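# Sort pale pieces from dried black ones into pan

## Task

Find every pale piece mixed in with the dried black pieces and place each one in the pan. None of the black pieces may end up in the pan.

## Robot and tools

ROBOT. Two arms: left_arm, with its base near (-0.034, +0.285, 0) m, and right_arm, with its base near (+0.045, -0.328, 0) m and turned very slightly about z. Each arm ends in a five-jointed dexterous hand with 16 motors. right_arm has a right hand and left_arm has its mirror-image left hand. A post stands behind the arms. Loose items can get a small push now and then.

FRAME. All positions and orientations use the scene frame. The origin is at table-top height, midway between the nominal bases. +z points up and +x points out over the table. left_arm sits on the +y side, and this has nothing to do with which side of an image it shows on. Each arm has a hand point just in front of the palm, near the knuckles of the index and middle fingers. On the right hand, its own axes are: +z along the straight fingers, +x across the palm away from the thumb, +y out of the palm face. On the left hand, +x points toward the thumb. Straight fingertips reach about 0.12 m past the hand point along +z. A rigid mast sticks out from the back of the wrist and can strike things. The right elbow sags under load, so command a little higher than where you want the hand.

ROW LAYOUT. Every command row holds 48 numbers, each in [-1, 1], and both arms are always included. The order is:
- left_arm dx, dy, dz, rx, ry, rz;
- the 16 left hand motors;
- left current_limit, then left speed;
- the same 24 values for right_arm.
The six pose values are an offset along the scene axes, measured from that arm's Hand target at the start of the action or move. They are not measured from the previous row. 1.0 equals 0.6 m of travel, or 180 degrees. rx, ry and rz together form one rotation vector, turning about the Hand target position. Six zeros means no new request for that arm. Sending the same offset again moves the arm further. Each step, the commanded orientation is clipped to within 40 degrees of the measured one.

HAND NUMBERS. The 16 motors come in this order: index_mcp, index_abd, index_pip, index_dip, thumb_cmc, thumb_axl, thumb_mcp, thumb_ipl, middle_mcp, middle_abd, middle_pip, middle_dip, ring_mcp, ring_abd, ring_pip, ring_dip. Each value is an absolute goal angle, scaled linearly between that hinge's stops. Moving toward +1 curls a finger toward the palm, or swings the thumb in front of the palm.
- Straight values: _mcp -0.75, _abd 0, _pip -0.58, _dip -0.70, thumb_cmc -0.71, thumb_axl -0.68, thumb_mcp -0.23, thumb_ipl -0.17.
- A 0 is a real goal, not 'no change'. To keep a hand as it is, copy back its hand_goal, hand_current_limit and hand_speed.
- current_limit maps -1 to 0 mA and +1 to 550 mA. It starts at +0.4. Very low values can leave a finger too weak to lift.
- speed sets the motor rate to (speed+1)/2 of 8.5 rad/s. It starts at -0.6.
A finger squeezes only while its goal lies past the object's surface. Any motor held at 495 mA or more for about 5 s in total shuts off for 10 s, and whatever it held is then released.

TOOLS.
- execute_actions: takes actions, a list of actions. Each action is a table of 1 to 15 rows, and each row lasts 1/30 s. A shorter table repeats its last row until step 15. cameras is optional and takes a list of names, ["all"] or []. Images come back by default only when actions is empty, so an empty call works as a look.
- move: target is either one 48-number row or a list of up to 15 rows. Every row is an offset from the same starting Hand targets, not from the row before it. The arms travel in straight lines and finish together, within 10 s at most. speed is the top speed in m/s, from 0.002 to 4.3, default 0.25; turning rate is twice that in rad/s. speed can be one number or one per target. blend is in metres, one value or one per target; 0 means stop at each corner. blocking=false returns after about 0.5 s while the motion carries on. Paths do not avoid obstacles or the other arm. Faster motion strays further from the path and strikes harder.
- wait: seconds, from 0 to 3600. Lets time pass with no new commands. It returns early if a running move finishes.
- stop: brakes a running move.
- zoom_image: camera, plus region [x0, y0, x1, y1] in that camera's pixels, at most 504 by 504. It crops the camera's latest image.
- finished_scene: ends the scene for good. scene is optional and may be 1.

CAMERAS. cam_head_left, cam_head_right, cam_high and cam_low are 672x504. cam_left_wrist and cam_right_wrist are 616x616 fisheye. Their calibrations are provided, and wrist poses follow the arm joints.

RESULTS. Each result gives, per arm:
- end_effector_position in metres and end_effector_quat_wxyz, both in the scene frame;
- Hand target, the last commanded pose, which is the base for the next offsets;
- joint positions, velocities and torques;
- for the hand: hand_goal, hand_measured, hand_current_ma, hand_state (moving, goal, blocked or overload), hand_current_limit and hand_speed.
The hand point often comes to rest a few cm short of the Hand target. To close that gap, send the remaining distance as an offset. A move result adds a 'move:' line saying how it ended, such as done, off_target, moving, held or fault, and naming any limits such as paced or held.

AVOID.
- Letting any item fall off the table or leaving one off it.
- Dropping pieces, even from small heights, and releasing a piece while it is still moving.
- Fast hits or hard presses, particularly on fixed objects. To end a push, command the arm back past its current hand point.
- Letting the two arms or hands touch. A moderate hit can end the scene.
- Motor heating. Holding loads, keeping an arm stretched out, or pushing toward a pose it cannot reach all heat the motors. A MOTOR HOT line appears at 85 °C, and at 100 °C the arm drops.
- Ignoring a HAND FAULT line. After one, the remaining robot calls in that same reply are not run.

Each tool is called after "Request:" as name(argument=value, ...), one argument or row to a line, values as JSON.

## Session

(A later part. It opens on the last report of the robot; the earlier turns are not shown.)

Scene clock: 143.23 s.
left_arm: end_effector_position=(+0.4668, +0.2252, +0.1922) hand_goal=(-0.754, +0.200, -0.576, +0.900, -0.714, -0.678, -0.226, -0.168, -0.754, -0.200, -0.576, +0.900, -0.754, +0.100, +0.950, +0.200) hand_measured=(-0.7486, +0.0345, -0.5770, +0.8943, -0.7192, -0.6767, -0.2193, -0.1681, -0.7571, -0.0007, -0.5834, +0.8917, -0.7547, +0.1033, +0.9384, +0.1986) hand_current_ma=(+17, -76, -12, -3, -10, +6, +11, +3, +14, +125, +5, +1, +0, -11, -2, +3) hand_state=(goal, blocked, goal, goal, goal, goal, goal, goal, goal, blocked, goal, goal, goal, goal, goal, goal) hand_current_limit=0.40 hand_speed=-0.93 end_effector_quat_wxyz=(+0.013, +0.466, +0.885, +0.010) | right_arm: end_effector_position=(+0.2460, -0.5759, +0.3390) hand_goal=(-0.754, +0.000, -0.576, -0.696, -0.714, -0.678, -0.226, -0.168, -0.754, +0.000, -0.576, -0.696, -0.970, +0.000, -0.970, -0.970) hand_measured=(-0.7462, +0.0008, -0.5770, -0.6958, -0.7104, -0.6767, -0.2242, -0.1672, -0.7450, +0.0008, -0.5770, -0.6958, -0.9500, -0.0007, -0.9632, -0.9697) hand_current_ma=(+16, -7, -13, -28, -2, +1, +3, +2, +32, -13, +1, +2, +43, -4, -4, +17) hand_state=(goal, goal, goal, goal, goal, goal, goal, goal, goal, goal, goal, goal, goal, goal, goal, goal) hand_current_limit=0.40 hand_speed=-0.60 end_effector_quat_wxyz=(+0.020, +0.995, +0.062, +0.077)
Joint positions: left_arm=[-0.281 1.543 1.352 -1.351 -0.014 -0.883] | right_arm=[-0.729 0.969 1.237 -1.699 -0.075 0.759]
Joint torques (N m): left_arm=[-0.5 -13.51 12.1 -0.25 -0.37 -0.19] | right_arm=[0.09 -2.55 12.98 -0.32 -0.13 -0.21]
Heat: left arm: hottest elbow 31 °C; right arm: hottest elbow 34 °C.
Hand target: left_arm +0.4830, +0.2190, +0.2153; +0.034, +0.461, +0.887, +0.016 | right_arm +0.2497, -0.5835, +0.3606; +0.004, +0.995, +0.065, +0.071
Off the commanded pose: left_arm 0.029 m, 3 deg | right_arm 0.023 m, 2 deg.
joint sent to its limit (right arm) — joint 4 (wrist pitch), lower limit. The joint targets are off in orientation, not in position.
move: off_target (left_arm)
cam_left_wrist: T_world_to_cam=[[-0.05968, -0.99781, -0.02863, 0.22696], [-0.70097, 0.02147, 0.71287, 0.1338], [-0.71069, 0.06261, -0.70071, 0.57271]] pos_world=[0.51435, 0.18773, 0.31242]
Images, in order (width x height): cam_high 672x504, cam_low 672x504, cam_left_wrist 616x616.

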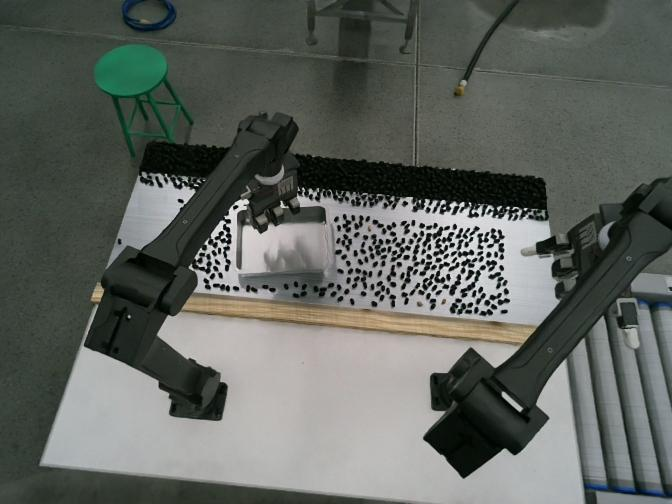

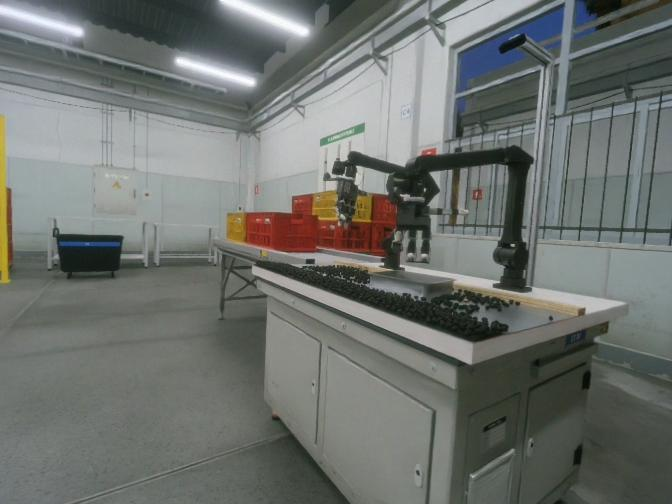

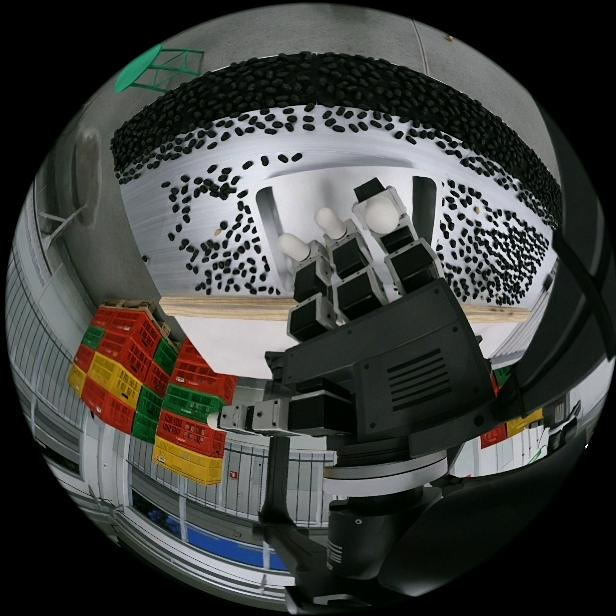

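Request:
move(
  target=[
    [-0.0283,-0.03,0,0,0,0, -0.754,0.2,-0.576,0.90,-0.714,-0.678,-0.226,-0.168,-0.754,-0.2,-0.576,0.90,0.068,0.0,0.737,0.174,0.4,-0.7, 0,0,0,0,0,0, -0.754,0,-0.576,-0.696,-0.714,-0.678,-0.226,-0.168,-0.754,0,-0.576,-0.696,-0.97,0,-0.97,-0.97,0.4,-0.6],
    [-0.055,-0.03,-0.1505,0,0.022,0, -0.754,0.2,-0.576,0.90,-0.714,-0.678,-0.226,-0.168,-0.754,-0.2,-0.576,0.90,0.068,0.0,0.737,0.174,0.4,-0.7, 0,0,0,0,0,0, -0.754,0,-0.576,-0.696,-0.714,-0.678,-0.226,-0.168,-0.754,0,-0.576,-0.696,-0.97,0,-0.97,-0.97,0.4,-0.6],
  ],
  speed=0.08,
  cameras=["cam_left_wrist","cam_low","cam_high"],
)

Request:
zoom_image(
  camera="cam_left_wrist",
  region=[260, 150, 400, 290],
)

Request:
zoom_image(
  camera="cam_low",
  region=[380, 215, 460, 295],
)

Request:
zoom_image(
  camera="cam_high",
  region=[220, 170, 340, 290],
)

Scene clock: 146.47 s.
left_arm: end_effector_position=(+0.4497, +0.2056, +0.1271) hand_goal=(-0.754, +0.200, -0.576, +0.900, -0.714, -0.678, -0.226, -0.168, -0.754, -0.200, -0.576, +0.900, +0.068, +0.000, +0.736, +0.174) hand_measured=(-0.7486, +0.0345, -0.5782, +0.8943, -0.7205, -0.6777, -0.2193, -0.1681, -0.7571, -0.0021, -0.5834, +0.8930, +0.0364, +0.0096, +0.7331, +0.1795) hand_current_ma=(+4, -76, -12, -1, -3, +9, +6, +11, +7, +119, -4, -3, -17, -1, -5, +8) hand_state=(goal, blocked, goal, goal, goal, goal, goal, goal, goal, blocked, goal, goal, blocked, goal, goal, goal) hand_current_limit=0.40 hand_speed=-0.70 end_effector_quat_wxyz=(-0.001, +0.464, +0.886, +0.002) | right_arm: end_effector_position=(+0.2460, -0.5759, +0.3390) hand_goal=(-0.754, +0.000, -0.576, -0.696, -0.714, -0.678, -0.226, -0.168, -0.754, +0.000, -0.576, -0.696, -0.970, +0.000, -0.970, -0.970) hand_measured=(-0.7474, -0.0007, -0.5770, -0.6958, -0.7104, -0.6767, -0.2232, -0.1681, -0.7450, -0.0007, -0.5770, -0.6971, -0.9500, -0.0007, -0.9619, -0.9697) hand_current_ma=(+26, -17, +17, -6, -1, +1, -1, -2, +11, +3, -1, -8, +55, +1, +4, +0) hand_state=(goal, goal, goal, goal, goal, goal, goal, goal, goal, goal, goal, goal, goal, goal, goal, goal) hand_current_limit=0.40 hand_speed=-0.60 end_effector_quat_wxyz=(+0.020, +0.995, +0.062, +0.077)
Joint positions: left_arm=[-0.33 1.581 1.226 -1.217 -0.003 -0.936] | right_arm=[-0.729 0.969 1.237 -1.699 -0.075 0.759]
Joint torques (N m): left_arm=[-0.79 -13.74 7.16 0.64 -0.07 -0.19] | right_arm=[0.09 -2.43 12.98 -0.32 -0.12 -0.21]
Heat: left arm: hottest elbow 31 °C; right arm: hottest elbow 34 °C.
Hand target: left_arm +0.4501, +0.2010, +0.1251; +0.003, +0.462, +0.887, +0.000 | right_arm +0.2497, -0.5835, +0.3606; +0.004, +0.995, +0.065, +0.071
Off the commanded pose: left_arm 0.005 m, 1 deg | right_arm 0.023 m, 2 deg.
joint sent to its limit (right arm) — joint 4 (wrist pitch), lower limit. The joint targets are off in orientation, not in position.
move: done
cam_left_wrist: T_world_to_cam=[[-0.05654, -0.99809, -0.02469, 0.20262], [-0.67746, 0.02019, 0.73528, 0.15552], [-0.73338, 0.05831, -0.67731, 0.52428]] pos_world=[0.50131, 0.16853, 0.24575]
Images, in order (width x height): cam_high 672x504, cam_low 672x504, cam_left_wrist 616x616.

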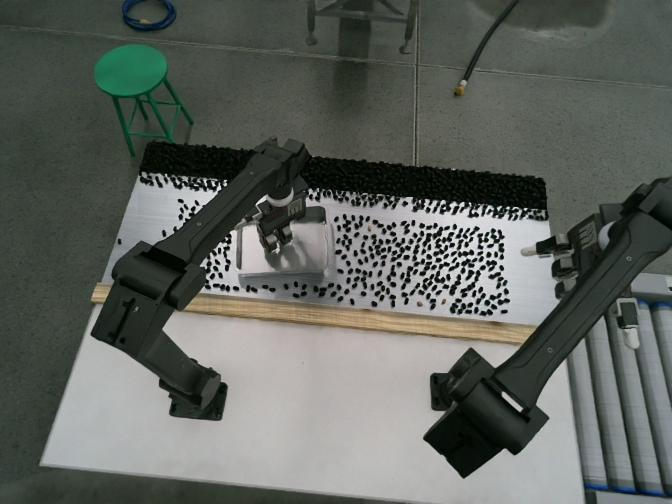

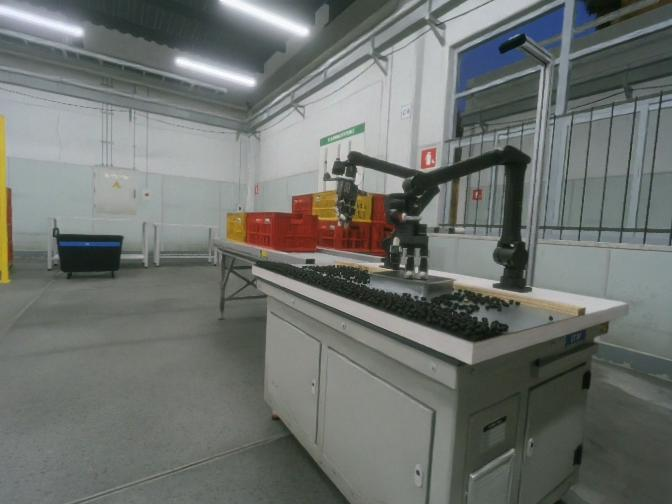

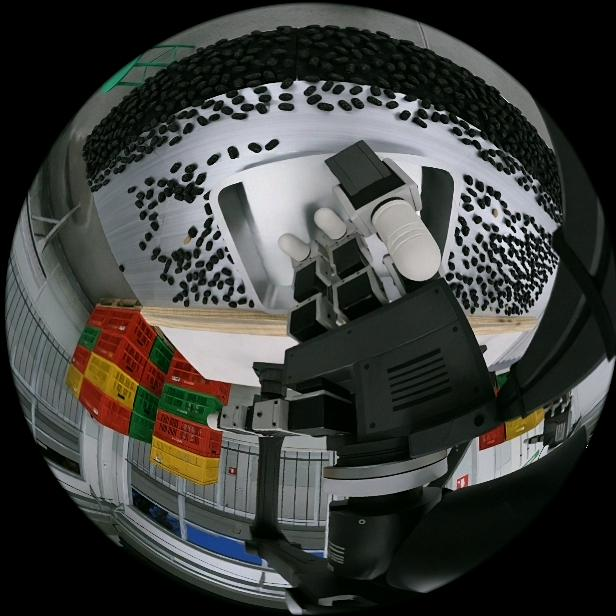

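Scaled by 3.600 from the camera's image (finer frame: 880x880).

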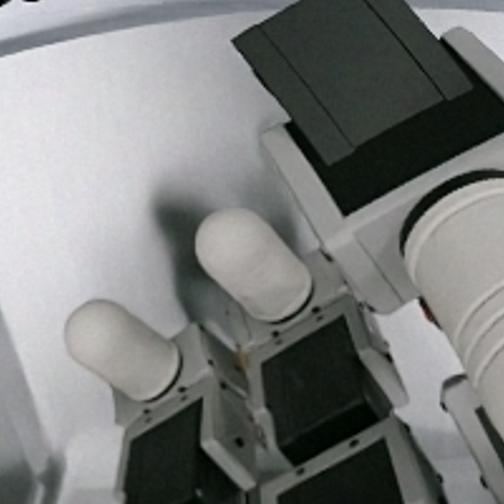

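Scaled by 6.300 from the camera's image (finer frame: 960x720).

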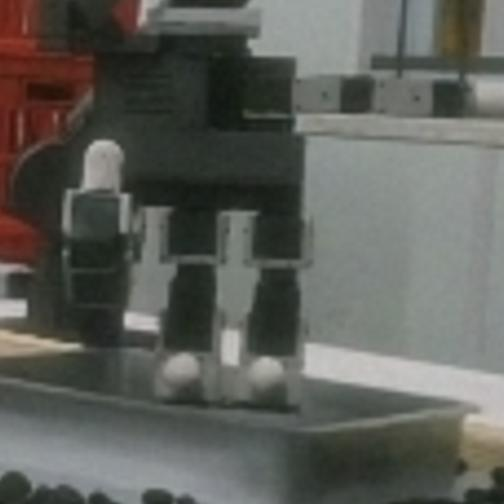

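Scaled by 4.200 from the camera's image (finer frame: 960x720).

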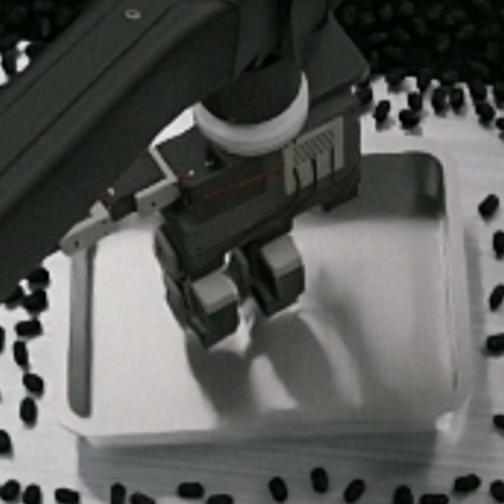

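Request:
move(
  target=[
    [0,0.001,-0.047,0,0,0, -0.754,0.2,-0.576,0.90,-0.714,-0.678,-0.226,-0.168,-0.754,-0.2,-0.576,0.90,0.068,0.0,0.737,0.174,0.4,-0.7, 0,0,0,0,0,0, -0.754,0,-0.576,-0.696,-0.714,-0.678,-0.226,-0.168,-0.754,0,-0.576,-0.696,-0.97,0,-0.97,-0.97,0.4,-0.6],
  ],
  speed=0.06,
  cameras=["cam_left_wrist","cam_low"],
)

Request:
zoom_image(
  camera="cam_left_wrist",
  region=[290, 190, 360, 260],
)

Request:
zoom_image(
  camera="cam_low",
  region=[380, 235, 460, 315],
)

Scene clock: 147.57 s.
left_arm: end_effector_position=(+0.4497, +0.2056, +0.0989) hand_goal=(-0.754, +0.200, -0.576, +0.900, -0.714, -0.678, -0.226, -0.168, -0.754, -0.200, -0.576, +0.900, +0.068, +0.000, +0.736, +0.174) hand_measured=(-0.7486, +0.0345, -0.5782, +0.8943, -0.7192, -0.6767, -0.2203, -0.1672, -0.7595, -0.0021, -0.5821, +0.8917, +0.0364, +0.0066, +0.7331, +0.1795) hand_current_ma=(+10, -81, -6, -8, -9, -6, +4, -1, +8, +116, +9, +0, -22, -3, -5, +6) hand_state=(goal, blocked, goal, goal, goal, goal, goal, goal, goal, blocked, goal, goal, blocked, goal, goal, goal) hand_current_limit=0.40 hand_speed=-0.70 end_effector_quat_wxyz=(-0.001, +0.464, +0.886, +0.002) | right_arm: end_effector_position=(+0.2460, -0.5759, +0.3390) hand_goal=(-0.754, +0.000, -0.576, -0.696, -0.714, -0.678, -0.226, -0.168, -0.754, +0.000, -0.576, -0.696, -0.970, +0.000, -0.970, -0.970) hand_measured=(-0.7462, +0.0008, -0.5770, -0.6958, -0.7104, -0.6767, -0.2242, -0.1681, -0.7450, +0.0008, -0.5770, -0.6958, -0.9500, -0.0007, -0.9632, -0.9697) hand_current_ma=(+21, -3, +7, -10, +23, -24, +4, +1, +17, +9, -15, +5, +52, -4, +2, +6) hand_state=(goal, goal, goal, goal, goal, goal, goal, goal, goal, goal, goal, goal, goal, goal, goal, goal) hand_current_limit=0.40 hand_speed=-0.60 end_effector_quat_wxyz=(+0.020, +0.995, +0.062, +0.077)
Joint positions: left_arm=[-0.33 1.61 1.181 -1.144 -0.003 -0.936] | right_arm=[-0.729 0.969 1.237 -1.699 -0.075 0.759]
Joint torques (N m): left_arm=[-0.67 -13.92 6.97 0.66 -0.07 -0.17] | right_arm=[0.03 -2.49 12.98 -0.34 -0.13 -0.21]
Heat: left arm: hottest elbow 31 °C; right arm: hottest elbow 34 °C.
Hand target: left_arm +0.4501, +0.2016, +0.0968; +0.003, +0.462, +0.887, +0.000 | right_arm +0.2497, -0.5835, +0.3606; +0.004, +0.995, +0.065, +0.071
Off the commanded pose: left_arm 0.004 m, 1 deg | right_arm 0.023 m, 2 deg.
joint sent to its limit (right arm) — joint 4 (wrist pitch), lower limit. The joint targets are off in orientation, not in position.
move: done
cam_left_wrist: T_world_to_cam=[[-0.05654, -0.99809, -0.02469, 0.20192], [-0.67746, 0.02019, 0.73528, 0.17626], [-0.73338, 0.05831, -0.67731, 0.50518]] pos_world=[0.50131, 0.16853, 0.21755]
Images, in order (width x height): cam_low 672x504, cam_left_wrist 616x616.

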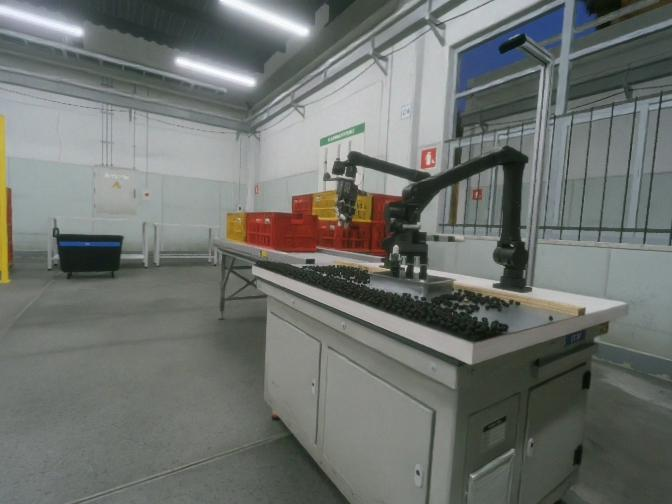

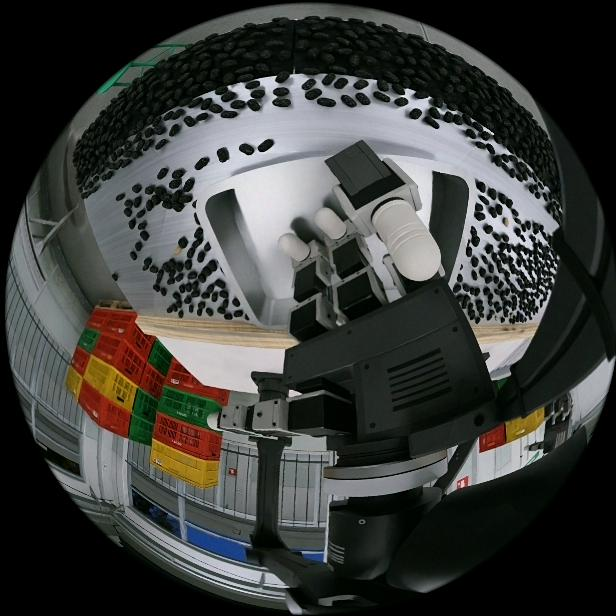

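Scaled by 7.200 from the camera's image (finer frame: 880x880).

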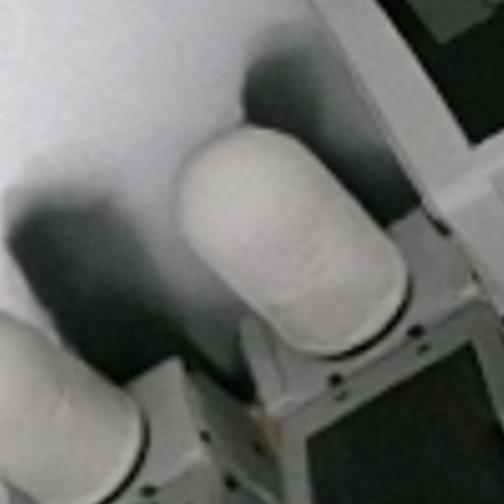

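Scaled by 6.300 from the camera's image (finer frame: 960x720).

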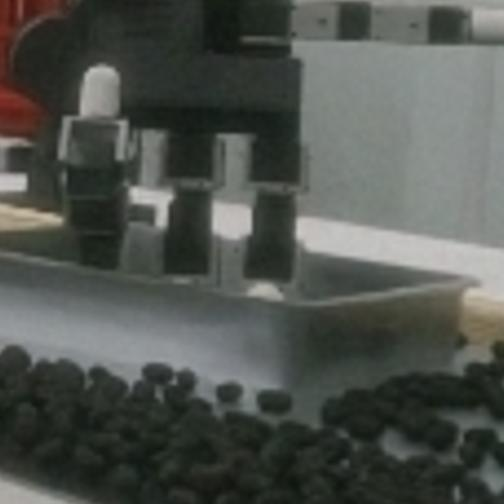

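Request:
move(
  target=[
    [0,0.0,-0.011,0,0,0, -0.754,0.2,-0.576,0.90,-0.714,-0.678,-0.226,-0.168,-0.754,-0.2,-0.576,0.90,0.068,0.0,0.737,0.174,0.4,-0.7, 0,0,0,0,0,0, -0.754,0,-0.576,-0.696,-0.714,-0.678,-0.226,-0.168,-0.754,0,-0.576,-0.696,-0.97,0,-0.97,-0.97,0.4,-0.6],
  ],
  speed=0.04,
)

Request:
move(
  target=[
    [0,0.0,0,0,0,0, -0.754,-0.06,-0.576,0.90,-0.714,-0.678,-0.226,-0.168,-0.754,0.06,-0.576,0.90,0.068,0.0,0.737,0.174,0.4,-0.92, 0,0,0,0,0,0, -0.754,0,-0.576,-0.696,-0.714,-0.678,-0.226,-0.168,-0.754,0,-0.576,-0.696,-0.97,0,-0.97,-0.97,0.4,-0.6],
  ],
  speed=0.04,
  cameras=["cam_left_wrist"],
)

Request:
zoom_image(
  camera="cam_left_wrist",
  region=[290, 190, 360, 260],
)

Scene clock: 148.30 s.
left_arm: end_effector_position=(+0.4509, +0.2051, +0.0959) hand_goal=(-0.754, +0.200, -0.576, +0.900, -0.714, -0.678, -0.226, -0.168, -0.754, -0.200, -0.576, +0.900, +0.068, +0.000, +0.736, +0.174) hand_measured=(-0.7486, +0.0345, -0.5770, +0.8930, -0.7180, -0.6777, -0.2193, -0.1672, -0.7571, -0.0007, -0.5821, +0.8930, +0.0376, +0.0081, +0.7331, +0.1808) hand_current_ma=(+5, -76, -13, +2, -10, +1, +8, +7, +9, +108, +0, -8, -18, -2, -3, +9) hand_state=(goal, blocked, goal, goal, goal, goal, goal, goal, goal, blocked, goal, goal, blocked, goal, goal, goal) hand_current_limit=0.40 hand_speed=-0.70 end_effector_quat_wxyz=(+0.003, +0.464, +0.886, +0.002) | right_arm: end_effector_position=(+0.2460, -0.5759, +0.3390) hand_goal=(-0.754, +0.000, -0.576, -0.696, -0.714, -0.678, -0.226, -0.168, -0.754, +0.000, -0.576, -0.696, -0.970, +0.000, -0.970, -0.970) hand_measured=(-0.7474, +0.0008, -0.5770, -0.6958, -0.7104, -0.6767, -0.2242, -0.1681, -0.7450, -0.0007, -0.5770, -0.6971, -0.9500, +0.0008, -0.9632, -0.9697) hand_current_ma=(+7, -20, -5, -7, +3, -10, +14, +1, +29, +3, -11, +3, +59, +1, +6, +6) hand_state=(goal, goal, goal, goal, goal, goal, goal, goal, goal, goal, goal, goal, goal, goal, goal, goal) hand_current_limit=0.40 hand_speed=-0.60 end_effector_quat_wxyz=(+0.020, +0.995, +0.062, +0.077)
Joint positions: left_arm=[-0.33 1.612 1.174 -1.127 -0.003 -0.936] | right_arm=[-0.729 0.969 1.237 -1.699 -0.075 0.759]
Joint torques (N m): left_arm=[-0.62 -13.68 6.71 0.69 -0.09 -0.17] | right_arm=[0.03 -2.55 12.98 -0.31 -0.13 -0.21]
Heat: left arm: hottest elbow 31 °C; right arm: hottest elbow 34 °C.
Hand target: left_arm +0.4500, +0.2016, +0.0901; +0.003, +0.462, +0.887, +0.000 | right_arm +0.2497, -0.5835, +0.3606; +0.004, +0.995, +0.065, +0.071
Off the commanded pose: left_arm 0.007 m, 0 deg | right_arm 0.023 m, 2 deg.
joint sent to its limit (right arm) — joint 4 (wrist pitch), lower limit. The joint targets are off in orientation, not in position.
move: done

Scene clock: 149.33 s.
left_arm: end_effector_position=(+0.4509, +0.2051, +0.0959) hand_goal=(-0.754, -0.060, -0.576, +0.900, -0.714, -0.678, -0.226, -0.168, -0.754, +0.060, -0.576, +0.900, +0.068, +0.000, +0.736, +0.174) hand_measured=(-0.7486, -0.0461, -0.5770, +0.8930, -0.7205, -0.6767, -0.2203, -0.1681, -0.7547, +0.0316, -0.5821, +0.8917, +0.0376, +0.0081, +0.7331, +0.1795) hand_current_ma=(+15, +0, -4, -1, -7, +7, +10, +7, +11, +3, +3, -6, -17, -8, +9, +6) hand_state=(goal, goal, goal, goal, goal, goal, goal, goal, goal, blocked, goal, goal, blocked, goal, goal, goal) hand_current_limit=0.40 hand_speed=-0.92 end_effector_quat_wxyz=(+0.003, +0.464, +0.886, +0.002) | right_arm: end_effector_position=(+0.2460, -0.5759, +0.3390) hand_goal=(-0.754, +0.000, -0.576, -0.696, -0.714, -0.678, -0.226, -0.168, -0.754, +0.000, -0.576, -0.696, -0.970, +0.000, -0.970, -0.970) hand_measured=(-0.7474, +0.0008, -0.5770, -0.6958, -0.7104, -0.6767, -0.2242, -0.1672, -0.7450, +0.0008, -0.5770, -0.6958, -0.9488, +0.0008, -0.9632, -0.9697) hand_current_ma=(+11, -26, +15, +1, +6, +1, +0, +17, +28, -1, -12, +20, +62, -8, +8, +8) hand_state=(goal, goal, goal, goal, goal, goal, goal, goal, goal, goal, goal, goal, goal, goal, goal, goal) hand_current_limit=0.40 hand_speed=-0.60 end_effector_quat_wxyz=(+0.020, +0.995, +0.062, +0.077)
Joint positions: left_arm=[-0.33 1.612 1.174 -1.127 -0.003 -0.936] | right_arm=[-0.729 0.969 1.237 -1.699 -0.075 0.759]
Joint torques (N m): left_arm=[-0.67 -13.63 6.68 0.68 -0.1 -0.17] | right_arm=[0.09 -2.43 13.01 -0.32 -0.13 -0.21]
Heat: left arm: hottest elbow 31 °C; right arm: hottest elbow 34 °C.
Hand target: left_arm +0.4500, +0.2016, +0.0901; +0.003, +0.462, +0.887, +0.000 | right_arm +0.2497, -0.5835, +0.3606; +0.004, +0.995, +0.065, +0.071
Off the commanded pose: left_arm 0.007 m, 0 deg | right_arm 0.023 m, 2 deg.
joint sent to its limit (right arm) — joint 4 (wrist pitch), lower limit. The joint targets are off in orientation, not in position.
move: done
cam_left_wrist: T_world_to_cam=[[-0.05634, -0.99817, -0.02179, 0.20106], [-0.68292, 0.02261, 0.73015, 0.18175], [-0.72832, 0.05602, -0.68294, 0.50277]] pos_world=[0.50162, 0.16842, 0.21504]

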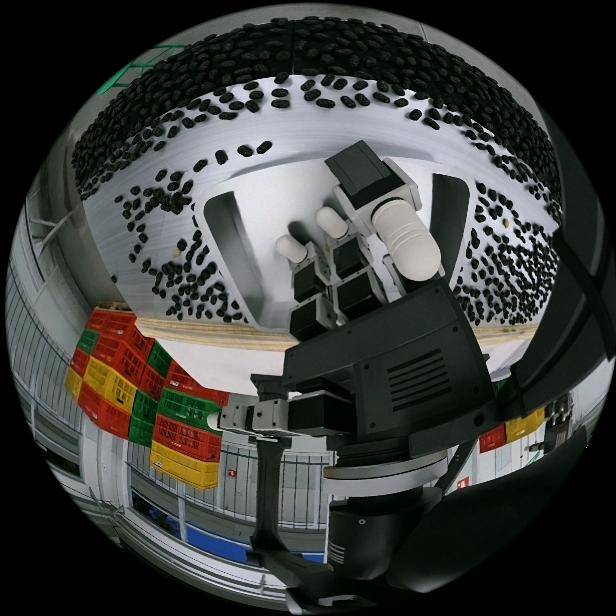

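Scaled by 7.200 from the camera's image (finer frame: 880x880).

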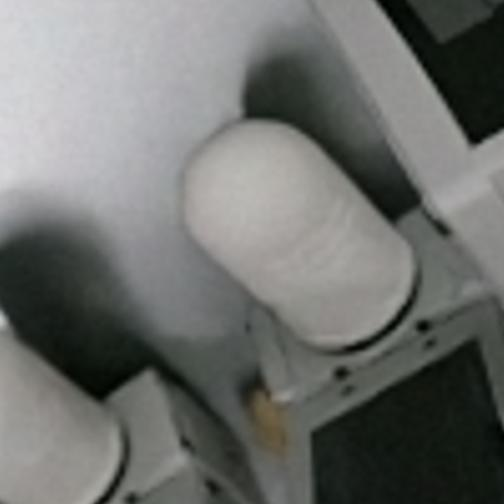

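Request:
move(
  target=[
    [0.0167,0.0,0.25,0,-0.022,0, -0.754,-0.06,-0.576,0.90,-0.714,-0.678,-0.226,-0.168,-0.754,0.06,-0.576,0.90,0.068,0.0,0.737,0.174,0.4,-0.7, 0,0,0,0,0,0, -0.754,0,-0.576,-0.696,-0.714,-0.678,-0.226,-0.168,-0.754,0,-0.576,-0.696,-0.97,0,-0.97,-0.97,0.4,-0.6],
    [-0.12,0.4807,0.25,0,0,0.2789, -0.754,0.26,-0.576,-0.696,-0.714,-0.678,-0.226,-0.168,-0.97,0,-0.97,-0.97,-0.754,-0.26,-0.576,-0.696,0.4,-0.5, 0,0,0,0,0,0, -0.754,0,-0.576,-0.696,-0.714,-0.678,-0.226,-0.168,-0.754,0,-0.576,-0.696,-0.97,0,-0.97,-0.97,0.4,-0.6],
  ],
  speed=[0.1,0.2],
  cameras=["cam_left_wrist","cam_high"],
)

Request:
zoom_image(
  camera="cam_left_wrist",
  region=[230, 120, 430, 320],
)

Request:
zoom_image(
  camera="cam_high",
  region=[220, 190, 340, 290],
)

Scene clock: 158.00 s.
left_arm: end_effector_position=(+0.3633, +0.4854, +0.2169) hand_goal=(-0.754, +0.260, -0.576, -0.696, -0.714, -0.678, -0.226, -0.168, -0.970, +0.000, -0.970, -0.970, -0.754, -0.260, -0.576, -0.696) hand_measured=(-0.7474, +0.2572, -0.5770, -0.6958, -0.7117, -0.6777, -0.2193, -0.1681, -0.9621, +0.0066, -0.9645, -0.9672, -0.7535, -0.2541, -0.5757, -0.6971) hand_current_ma=(+11, -2, -5, +3, -8, +5, +14, +12, +12, +8, +4, +1, -5, -3, -13, +6) hand_state=(goal, goal, goal, goal, goal, goal, goal, goal, goal, goal, goal, goal, goal, goal, goal, goal) hand_current_limit=0.40 hand_speed=-0.50 end_effector_quat_wxyz=(-0.021, +0.050, +0.999, -0.005) | right_arm: end_effector_position=(+0.2460, -0.5759, +0.3390) hand_goal=(-0.754, +0.000, -0.576, -0.696, -0.714, -0.678, -0.226, -0.168, -0.754, +0.000, -0.576, -0.696, -0.970, +0.000, -0.970, -0.970) hand_measured=(-0.7474, -0.0007, -0.5770, -0.6958, -0.7092, -0.6777, -0.2232, -0.1681, -0.7450, +0.0008, -0.5770, -0.6958, -0.9500, -0.0007, -0.9632, -0.9697) hand_current_ma=(+13, +6, -4, -8, +2, +0, +0, +18, +19, +8, -13, -1, +50, +8, +2, +4) hand_state=(goal, goal, goal, goal, goal, goal, goal, goal, goal, goal, goal, goal, goal, goal, goal, goal) hand_current_limit=0.40 hand_speed=-0.60 end_effector_quat_wxyz=(+0.020, +0.995, +0.062, +0.077)
Joint positions: left_arm=[0.27 1.49 1.364 -1.488 -0.004 -1.202] | right_arm=[-0.729 0.969 1.237 -1.699 -0.075 0.759]
Joint torques (N m): left_arm=[0.21 -12.92 12.08 -0.47 -0.03 -0.18] | right_arm=[0.03 -2.43 12.97 -0.34 -0.12 -0.21]
Heat: left arm: hottest elbow 31 °C; right arm: hottest elbow 35 °C.
Hand target: left_arm +0.3779, +0.4901, +0.2401; +0.002, +0.042, +0.999, +0.001 | right_arm +0.2497, -0.5835, +0.3606; +0.004, +0.995, +0.065, +0.071
Off the commanded pose: left_arm 0.028 m, 3 deg | right_arm 0.023 m, 2 deg.
joint sent to its limit (right arm) — joint 4 (wrist pitch), lower limit. The joint targets are off in orientation, not in position.
move: off_target (left_arm); target 2's new numbers were sent with left_arm's hand 0.028 m and 3 deg from that target
cam_left_wrist: T_world_to_cam=[[0.72223, -0.6901, -0.04637, 0.05152], [-0.42508, -0.49577, 0.75731, 0.17936], [-0.54561, -0.52724, -0.65141, 0.71588]] pos_world=[0.42962, 0.50192, 0.33289]
Images, in order (width x height): cam_high 672x504, cam_left_wrist 616x616.

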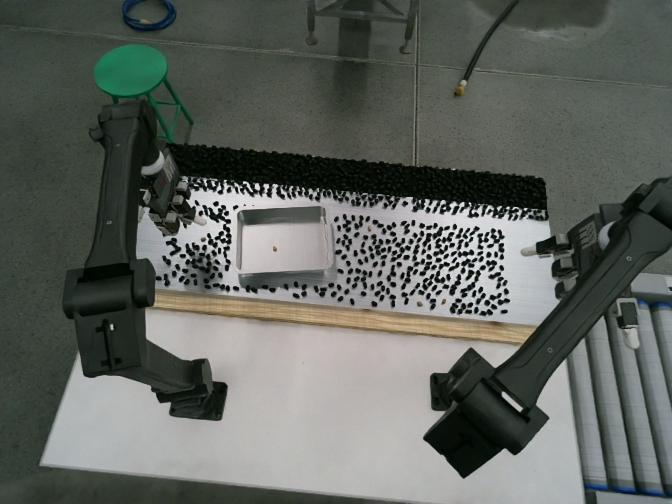

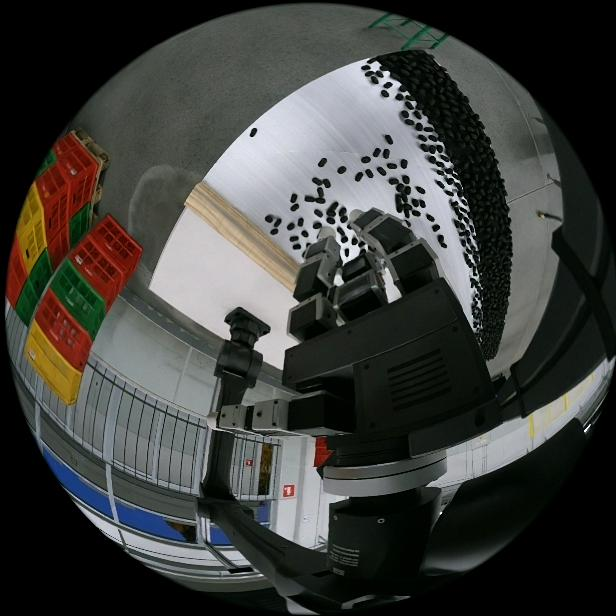

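Scaled by 2.520 from the camera's image (finer frame: 880x880).

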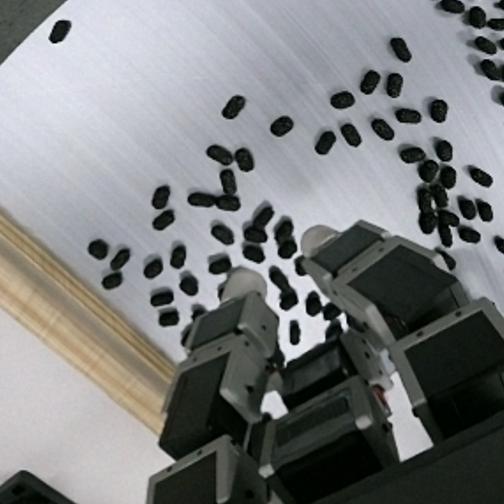

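Scaled by 4.200 from the camera's image (finer frame: 960x720).

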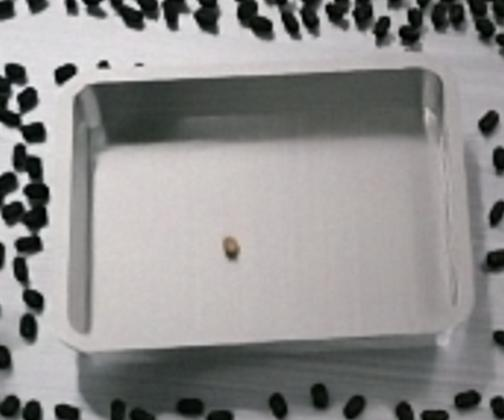

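Request:
move(
  target=[
    [0.0847,-0.0252,-0.155,0,0,-0.14, -0.754,0.285,-0.576,-0.696,-0.714,-0.678,-0.226,-0.168,-0.970,0,-0.97,-0.970,-0.754,-0.285,-0.576,-0.696,0.4,-0.7, 0,0,0,0,0,0, -0.754,0,-0.576,-0.696,-0.714,-0.678,-0.226,-0.168,-0.754,0,-0.576,-0.696,-0.97,0,-0.97,-0.97,0.4,-0.6],
  ],
  speed=0.12,
  cameras=["cam_left_wrist"],
)

Request:
zoom_image(
  camera="cam_left_wrist",
  region=[270, 150, 400, 280],
)

Scene clock: 161.07 s.
left_arm: end_effector_position=(+0.4233, +0.4803, +0.1507) hand_goal=(-0.754, +0.284, -0.576, -0.696, -0.714, -0.678, -0.226, -0.168, -0.970, +0.000, -0.970, -0.970, -0.754, -0.286, -0.576, -0.696) hand_measured=(-0.7474, +0.2704, -0.5782, -0.6958, -0.7129, -0.6777, -0.2193, -0.1681, -0.9621, +0.0096, -0.9658, -0.9684, -0.7547, -0.2659, -0.5757, -0.6983) hand_current_ma=(+0, -6, -5, -4, -6, +6, +10, +8, +11, +0, -3, +0, -4, +6, +0, +3) hand_state=(goal, goal, goal, goal, goal, goal, goal, goal, goal, goal, goal, goal, goal, goal, goal, goal) hand_current_limit=0.40 hand_speed=-0.70 end_effector_quat_wxyz=(+0.000, +0.246, +0.969, +0.002) | right_arm: end_effector_position=(+0.2460, -0.5759, +0.3390) hand_goal=(-0.754, +0.000, -0.576, -0.696, -0.714, -0.678, -0.226, -0.168, -0.754, +0.000, -0.576, -0.696, -0.970, +0.000, -0.970, -0.970) hand_measured=(-0.7474, -0.0007, -0.5770, -0.6958, -0.7104, -0.6767, -0.2232, -0.1672, -0.7462, -0.0007, -0.5757, -0.6958, -0.9500, +0.0008, -0.9632, -0.9697) hand_current_ma=(+21, -4, +1, -6, +0, -4, -1, -6, +6, -1, +3, -13, +52, -9, +8, +24) hand_state=(goal, goal, goal, goal, goal, goal, goal, goal, goal, goal, goal, goal, goal, goal, goal, goal) hand_current_limit=0.40 hand_speed=-0.60 end_effector_quat_wxyz=(+0.020, +0.995, +0.062, +0.077)
Joint positions: left_arm=[0.247 1.558 1.263 -1.275 -0.003 -0.826] | right_arm=[-0.729 0.969 1.237 -1.699 -0.075 0.759]
Joint torques (N m): left_arm=[-1.03 -13.68 7.21 0.59 0 0.12] | right_arm=[0.09 -2.43 13 -0.32 -0.12 -0.21]
Heat: left arm: hottest elbow 31 °C; right arm: hottest elbow 35 °C.
Hand target: left_arm +0.4288, +0.4749, +0.1474; +0.003, +0.259, +0.966, +0.001 | right_arm +0.2497, -0.5835, +0.3606; +0.004, +0.995, +0.065, +0.071
Off the commanded pose: left_arm 0.008 m, 1 deg | right_arm 0.023 m, 2 deg.
joint sent to its limit (right arm) — joint 4 (wrist pitch), lower limit. The joint targets are off in orientation, not in position.
move: done
cam_left_wrist: T_world_to_cam=[[0.39952, -0.91642, -0.02371, 0.24346], [-0.61585, -0.28746, 0.73355, 0.23675], [-0.67906, -0.27847, -0.67922, 0.64389]] pos_world=[0.48577, 0.47047, 0.26945]

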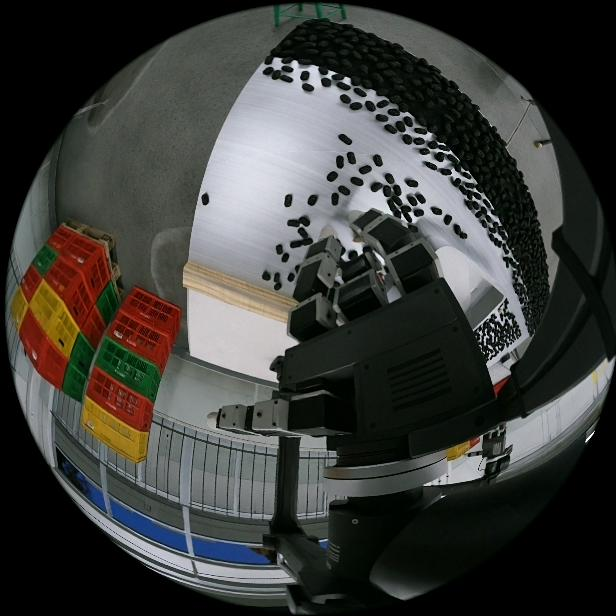

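Scaled by 3.877 from the camera's image (finer frame: 880x880).

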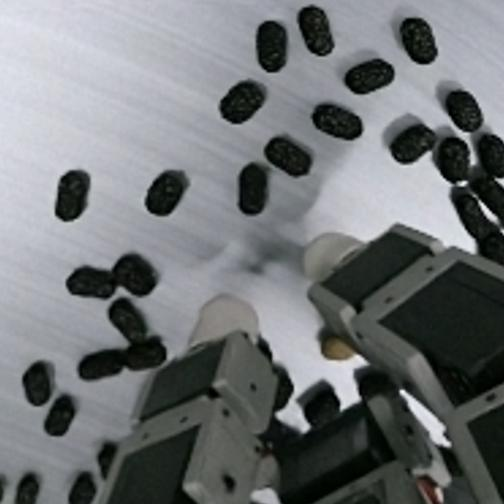

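Request:
move(
  target=[
    [0.0,0.0,-0.036,0,0,0, -0.754,0.285,-0.576,-0.696,-0.714,-0.678,-0.226,-0.168,-0.970,0,-0.97,-0.970,-0.754,-0.285,-0.576,-0.696,0.4,-0.7, 0,0,0,0,0,0, -0.754,0,-0.576,-0.696,-0.714,-0.678,-0.226,-0.168,-0.754,0,-0.576,-0.696,-0.97,0,-0.97,-0.97,0.4,-0.6],
    [-0.0175,-0.032,-0.036,0,0,0, -0.754,0.285,-0.576,-0.696,-0.714,-0.678,-0.226,-0.168,-0.970,0,-0.97,-0.970,-0.754,-0.285,-0.576,-0.696,0.4,-0.7, 0,0,0,0,0,0, -0.754,0,-0.576,-0.696,-0.714,-0.678,-0.226,-0.168,-0.754,0,-0.576,-0.696,-0.97,0,-0.97,-0.97,0.4,-0.6],
  ],
  speed=0.05,
  cameras=["cam_left_wrist"],
)

Request:
zoom_image(
  camera="cam_left_wrist",
  region=[290, 170, 390, 270],
)

Scene clock: 163.23 s.
left_arm: end_effector_position=(+0.4212, +0.4648, +0.1280) hand_goal=(-0.754, +0.284, -0.576, -0.696, -0.714, -0.678, -0.226, -0.168, -0.970, +0.000, -0.970, -0.970, -0.754, -0.286, -0.576, -0.696) hand_measured=(-0.7233, +0.2792, -0.5577, -0.6881, -0.7192, -0.6767, -0.2203, -0.1681, -0.9621, +0.0081, -0.9645, -0.9672, -0.7137, -0.3010, -0.5513, -0.6856) hand_current_ma=(+21, +5, -6, +5, -19, -1, +15, +7, +12, +8, +2, +5, +5, -12, +2, +12) hand_state=(blocked, goal, goal, goal, goal, goal, goal, goal, goal, goal, goal, goal, blocked, goal, blocked, goal) hand_current_limit=0.40 hand_speed=-0.70 end_effector_quat_wxyz=(+0.002, +0.258, +0.966, +0.004) | right_arm: end_effector_position=(+0.2460, -0.5759, +0.3390) hand_goal=(-0.754, +0.000, -0.576, -0.696, -0.714, -0.678, -0.226, -0.168, -0.754, +0.000, -0.576, -0.696, -0.970, +0.000, -0.970, -0.970) hand_measured=(-0.7474, -0.0007, -0.5770, -0.6958, -0.7104, -0.6777, -0.2232, -0.1672, -0.7450, +0.0008, -0.5770, -0.6958, -0.9488, +0.0008, -0.9632, -0.9697) hand_current_ma=(+16, -1, -7, -9, +5, -9, +3, -2, +32, +1, -5, +2, +69, +5, +16, +10) hand_state=(goal, goal, goal, goal, goal, goal, goal, goal, goal, goal, goal, goal, goal, goal, goal, goal) hand_current_limit=0.40 hand_speed=-0.60 end_effector_quat_wxyz=(+0.020, +0.995, +0.062, +0.077)
Joint positions: left_arm=[0.216 1.555 1.196 -1.205 -0.005 -0.834] | right_arm=[-0.729 0.969 1.237 -1.699 -0.075 0.759]
Joint torques (N m): left_arm=[-1.38 -14.51 6.15 0.36 0.06 -0.17] | right_arm=[0.09 -2.49 12.98 -0.31 -0.12 -0.21]
Heat: left arm: hottest elbow 31 °C; right arm: hottest elbow 35 °C.
Hand target: left_arm +0.4182, +0.4558, +0.1256; +0.003, +0.259, +0.966, +0.001 | right_arm +0.2497, -0.5835, +0.3606; +0.004, +0.995, +0.065, +0.071
Off the commanded pose: left_arm 0.010 m, 0 deg | right_arm 0.023 m, 2 deg.
joint sent to its limit (right arm) — joint 4 (wrist pitch), lower limit. The joint targets are off in orientation, not in position.
move: done
cam_left_wrist: T_world_to_cam=[[0.37793, -0.92551, -0.02455, 0.24296], [-0.62628, -0.27509, 0.72945, 0.24671], [-0.68187, -0.2603, -0.68359, 0.61607]] pos_world=[0.48276, 0.45309, 0.24714]

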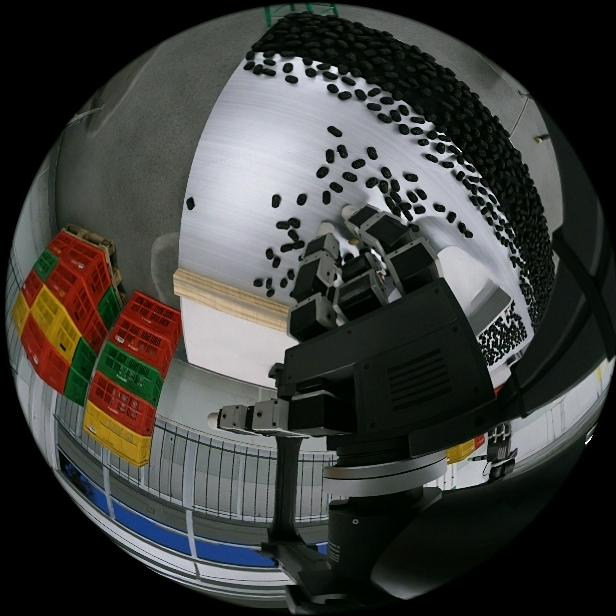

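Scaled by 5.040 from the camera's image (finer frame: 880x880).

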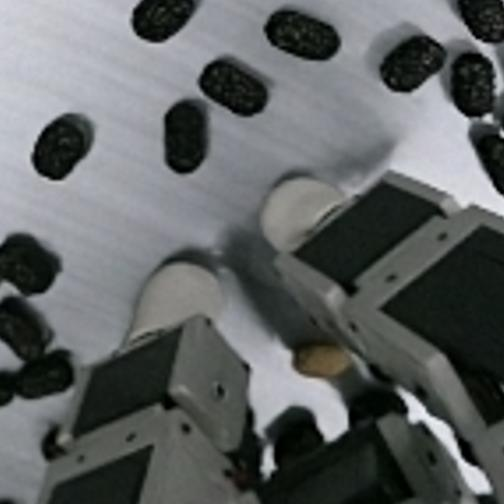

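Request:
move(
  target=[
    [0.0167,0.0,0.043,0,-0.016,0, -0.754,0.285,-0.576,-0.696,-0.714,-0.678,-0.226,-0.168,-0.970,0,-0.97,-0.970,-0.754,-0.285,-0.576,-0.696,0.4,-0.7, 0,0,0,0,0,0, -0.754,0,-0.576,-0.696,-0.714,-0.678,-0.226,-0.168,-0.754,0,-0.576,-0.696,-0.97,0,-0.97,-0.97,0.4,-0.6],
    [-0.0085,-0.0302,0.043,0,-0.016,0, -0.754,0.285,-0.576,-0.696,-0.714,-0.678,-0.226,-0.168,-0.970,0,-0.97,-0.970,-0.754,-0.285,-0.576,-0.696,0.4,-0.7, 0,0,0,0,0,0, -0.754,0,-0.576,-0.696,-0.714,-0.678,-0.226,-0.168,-0.754,0,-0.576,-0.696,-0.97,0,-0.97,-0.97,0.4,-0.6],
  ],
  speed=0.04,
  cameras=["cam_left_wrist"],
)

Request:
zoom_image(
  camera="cam_left_wrist",
  region=[290, 170, 390, 270],
)

Scene clock: 165.73 s.
left_arm: end_effector_position=(+0.4155, +0.4425, +0.1436) hand_goal=(-0.754, +0.284, -0.576, -0.696, -0.714, -0.678, -0.226, -0.168, -0.970, +0.000, -0.970, -0.970, -0.754, -0.286, -0.576, -0.696) hand_measured=(-0.7426, +0.2733, -0.5680, -0.6881, -0.7192, -0.6767, -0.2193, -0.1672, -0.9609, +0.0066, -0.9645, -0.9684, -0.7426, -0.2893, -0.5680, -0.6894) hand_current_ma=(+12, -3, -10, -7, -9, +1, +7, +9, +7, +6, +14, +4, +2, +4, -4, +1) hand_state=(goal, goal, goal, goal, goal, goal, goal, goal, goal, goal, goal, goal, goal, goal, goal, goal) hand_current_limit=0.40 hand_speed=-0.70 end_effector_quat_wxyz=(+0.020, +0.261, +0.965, +0.005) | right_arm: end_effector_position=(+0.2460, -0.5759, +0.3390) hand_goal=(-0.754, +0.000, -0.576, -0.696, -0.714, -0.678, -0.226, -0.168, -0.754, +0.000, -0.576, -0.696, -0.970, +0.000, -0.970, -0.970) hand_measured=(-0.7474, -0.0007, -0.5770, -0.6958, -0.7092, -0.6767, -0.2242, -0.1681, -0.7450, +0.0008, -0.5770, -0.6958, -0.9500, +0.0008, -0.9632, -0.9697) hand_current_ma=(+33, -7, +1, +0, -5, -12, -5, +18, +25, +3, +0, +6, +65, -2, +20, +17) hand_state=(goal, goal, goal, goal, goal, goal, goal, goal, goal, goal, goal, goal, goal, goal, goal, goal) hand_current_limit=0.40 hand_speed=-0.60 end_effector_quat_wxyz=(+0.020, +0.995, +0.062, +0.077)
Joint positions: left_arm=[0.174 1.495 1.17 -1.205 0.007 -0.87] | right_arm=[-0.729 0.969 1.237 -1.699 -0.075 0.759]
Joint torques (N m): left_arm=[-0.97 -14.74 7.12 0.09 -0.08 -0.21] | right_arm=[0.03 -2.49 12.98 -0.34 -0.12 -0.21]
Heat: left arm: hottest elbow 31 °C; right arm: hottest elbow 35 °C.
Hand target: left_arm +0.4132, +0.4375, +0.1514; +0.027, +0.259, +0.966, +0.007 | right_arm +0.2497, -0.5835, +0.3606; +0.004, +0.995, +0.065, +0.071
Off the commanded pose: left_arm 0.009 m, 1 deg | right_arm 0.023 m, 2 deg.
joint sent to its limit (right arm) — joint 4 (wrist pitch), lower limit. The joint targets are off in orientation, not in position.
move: done
cam_left_wrist: T_world_to_cam=[[0.37213, -0.92817, -0.00545, 0.22572], [-0.65361, -0.26621, 0.70847, 0.23614], [-0.65903, -0.26008, -0.70572, 0.61069]] pos_world=[0.4728, 0.43119, 0.26491]

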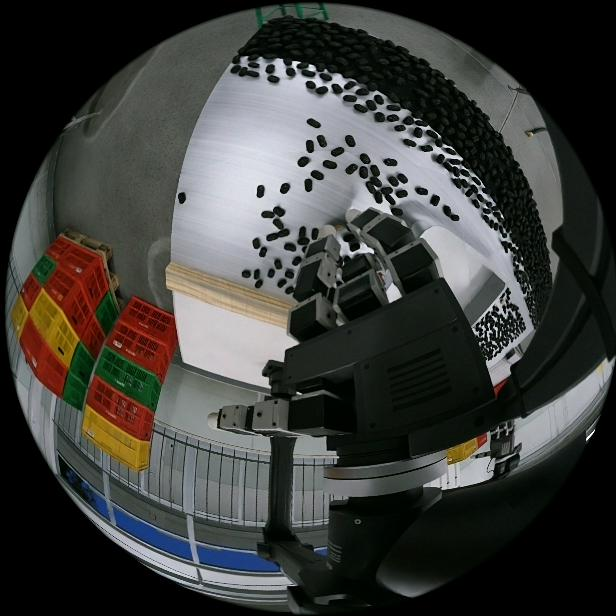

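Scaled by 5.040 from the camera's image (finer frame: 880x880).

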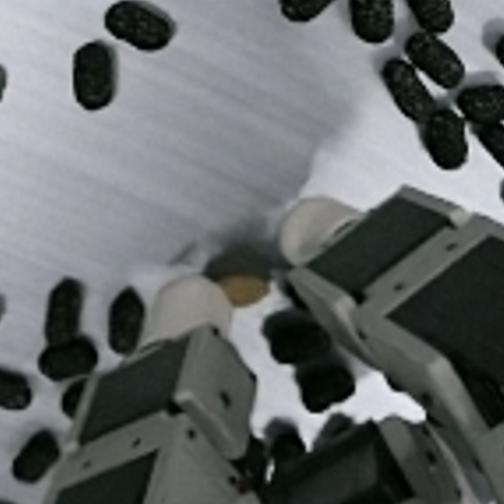

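Request:
move(
  target=[
    [-0.0072,-0.0025,-0.0373,0,0.016,0, -0.754,0.285,-0.576,-0.696,-0.714,-0.678,-0.226,-0.168,-0.970,0,-0.97,-0.970,-0.754,-0.285,-0.576,-0.696,0.4,-0.7, 0,0,0,0,0,0, -0.754,0,-0.576,-0.696,-0.714,-0.678,-0.226,-0.168,-0.754,0,-0.576,-0.696,-0.97,0,-0.97,-0.97,0.4,-0.6],
  ],
  speed=0.04,
  cameras=["cam_left_wrist"],
)

Request:
zoom_image(
  camera="cam_left_wrist",
  region=[300, 180, 380, 260],
)

Scene clock: 167.03 s.
left_arm: end_effector_position=(+0.4098, +0.4403, +0.1333) hand_goal=(-0.754, +0.284, -0.576, -0.696, -0.714, -0.678, -0.226, -0.168, -0.970, +0.000, -0.970, -0.970, -0.754, -0.286, -0.576, -0.696) hand_measured=(-0.7438, +0.2733, -0.5667, -0.6881, -0.7205, -0.6767, -0.2193, -0.1681, -0.9609, +0.0081, -0.9645, -0.9672, -0.7426, -0.2908, -0.5680, -0.6894) hand_current_ma=(+9, +3, -4, -8, -11, +3, +10, +10, +8, +0, +2, -7, -7, -4, -2, +14) hand_state=(goal, goal, goal, goal, goal, goal, goal, goal, goal, goal, goal, goal, goal, goal, goal, goal) hand_current_limit=0.40 hand_speed=-0.70 end_effector_quat_wxyz=(+0.008, +0.260, +0.966, +0.001) | right_arm: end_effector_position=(+0.2460, -0.5759, +0.3390) hand_goal=(-0.754, +0.000, -0.576, -0.696, -0.714, -0.678, -0.226, -0.168, -0.754, +0.000, -0.576, -0.696, -0.970, +0.000, -0.970, -0.970) hand_measured=(-0.7462, -0.0007, -0.5770, -0.6958, -0.7092, -0.6777, -0.2242, -0.1681, -0.7450, +0.0008, -0.5770, -0.6958, -0.9500, -0.0007, -0.9619, -0.9697) hand_current_ma=(+26, -7, +8, -5, +10, -7, -11, +17, +27, +10, -12, +22, +65, -6, +14, +14) hand_state=(goal, goal, goal, goal, goal, goal, goal, goal, goal, goal, goal, goal, goal, goal, goal, goal) hand_current_limit=0.40 hand_speed=-0.60 end_effector_quat_wxyz=(+0.020, +0.995, +0.062, +0.077)
Joint positions: left_arm=[0.17 1.504 1.153 -1.205 0.004 -0.875] | right_arm=[-0.729 0.969 1.237 -1.699 -0.075 0.759]
Joint torques (N m): left_arm=[-0.97 -12.75 6.98 0.21 -0.32 -0.18] | right_arm=[0.09 -2.49 12.98 -0.32 -0.12 -0.2]
Heat: left arm: hottest elbow 31 °C; right arm: hottest elbow 35 °C.
Hand target: left_arm +0.4089, +0.4360, +0.1291; +0.003, +0.259, +0.966, +0.001 | right_arm +0.2497, -0.5835, +0.3606; +0.004, +0.995, +0.065, +0.071
Off the commanded pose: left_arm 0.006 m, 1 deg | right_arm 0.023 m, 2 deg.
joint sent to its limit (right arm) — joint 4 (wrist pitch), lower limit. The joint targets are off in orientation, not in position.
move: done
cam_left_wrist: T_world_to_cam=[[0.37339, -0.92758, -0.01352, 0.2261], [-0.63504, -0.2662, 0.72516, 0.22923], [-0.67624, -0.26218, -0.68845, 0.6047]] pos_world=[0.47008, 0.42929, 0.25313]

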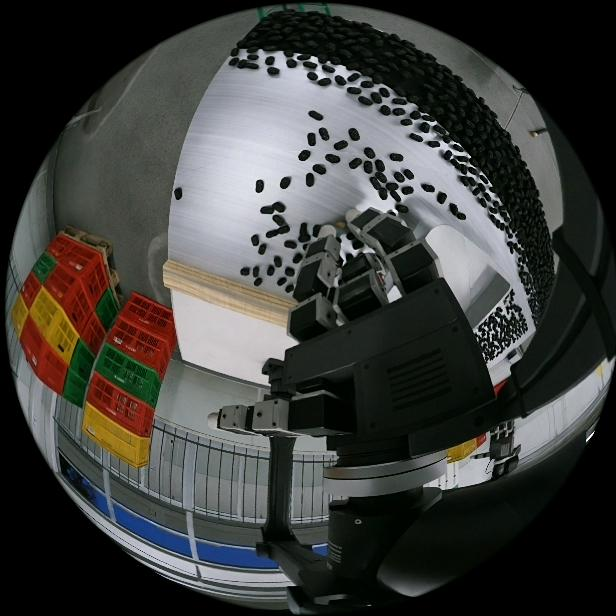

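Scaled by 6.300 from the camera's image (finer frame: 880x880).

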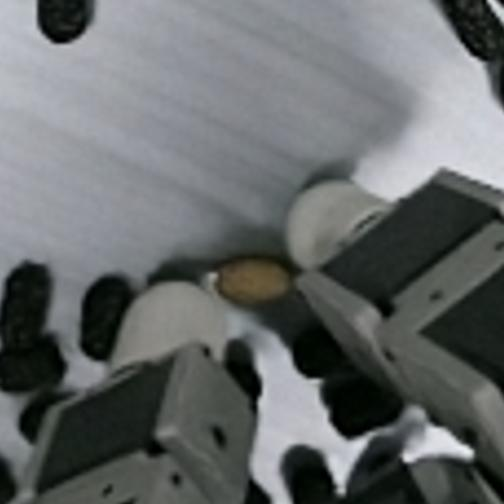

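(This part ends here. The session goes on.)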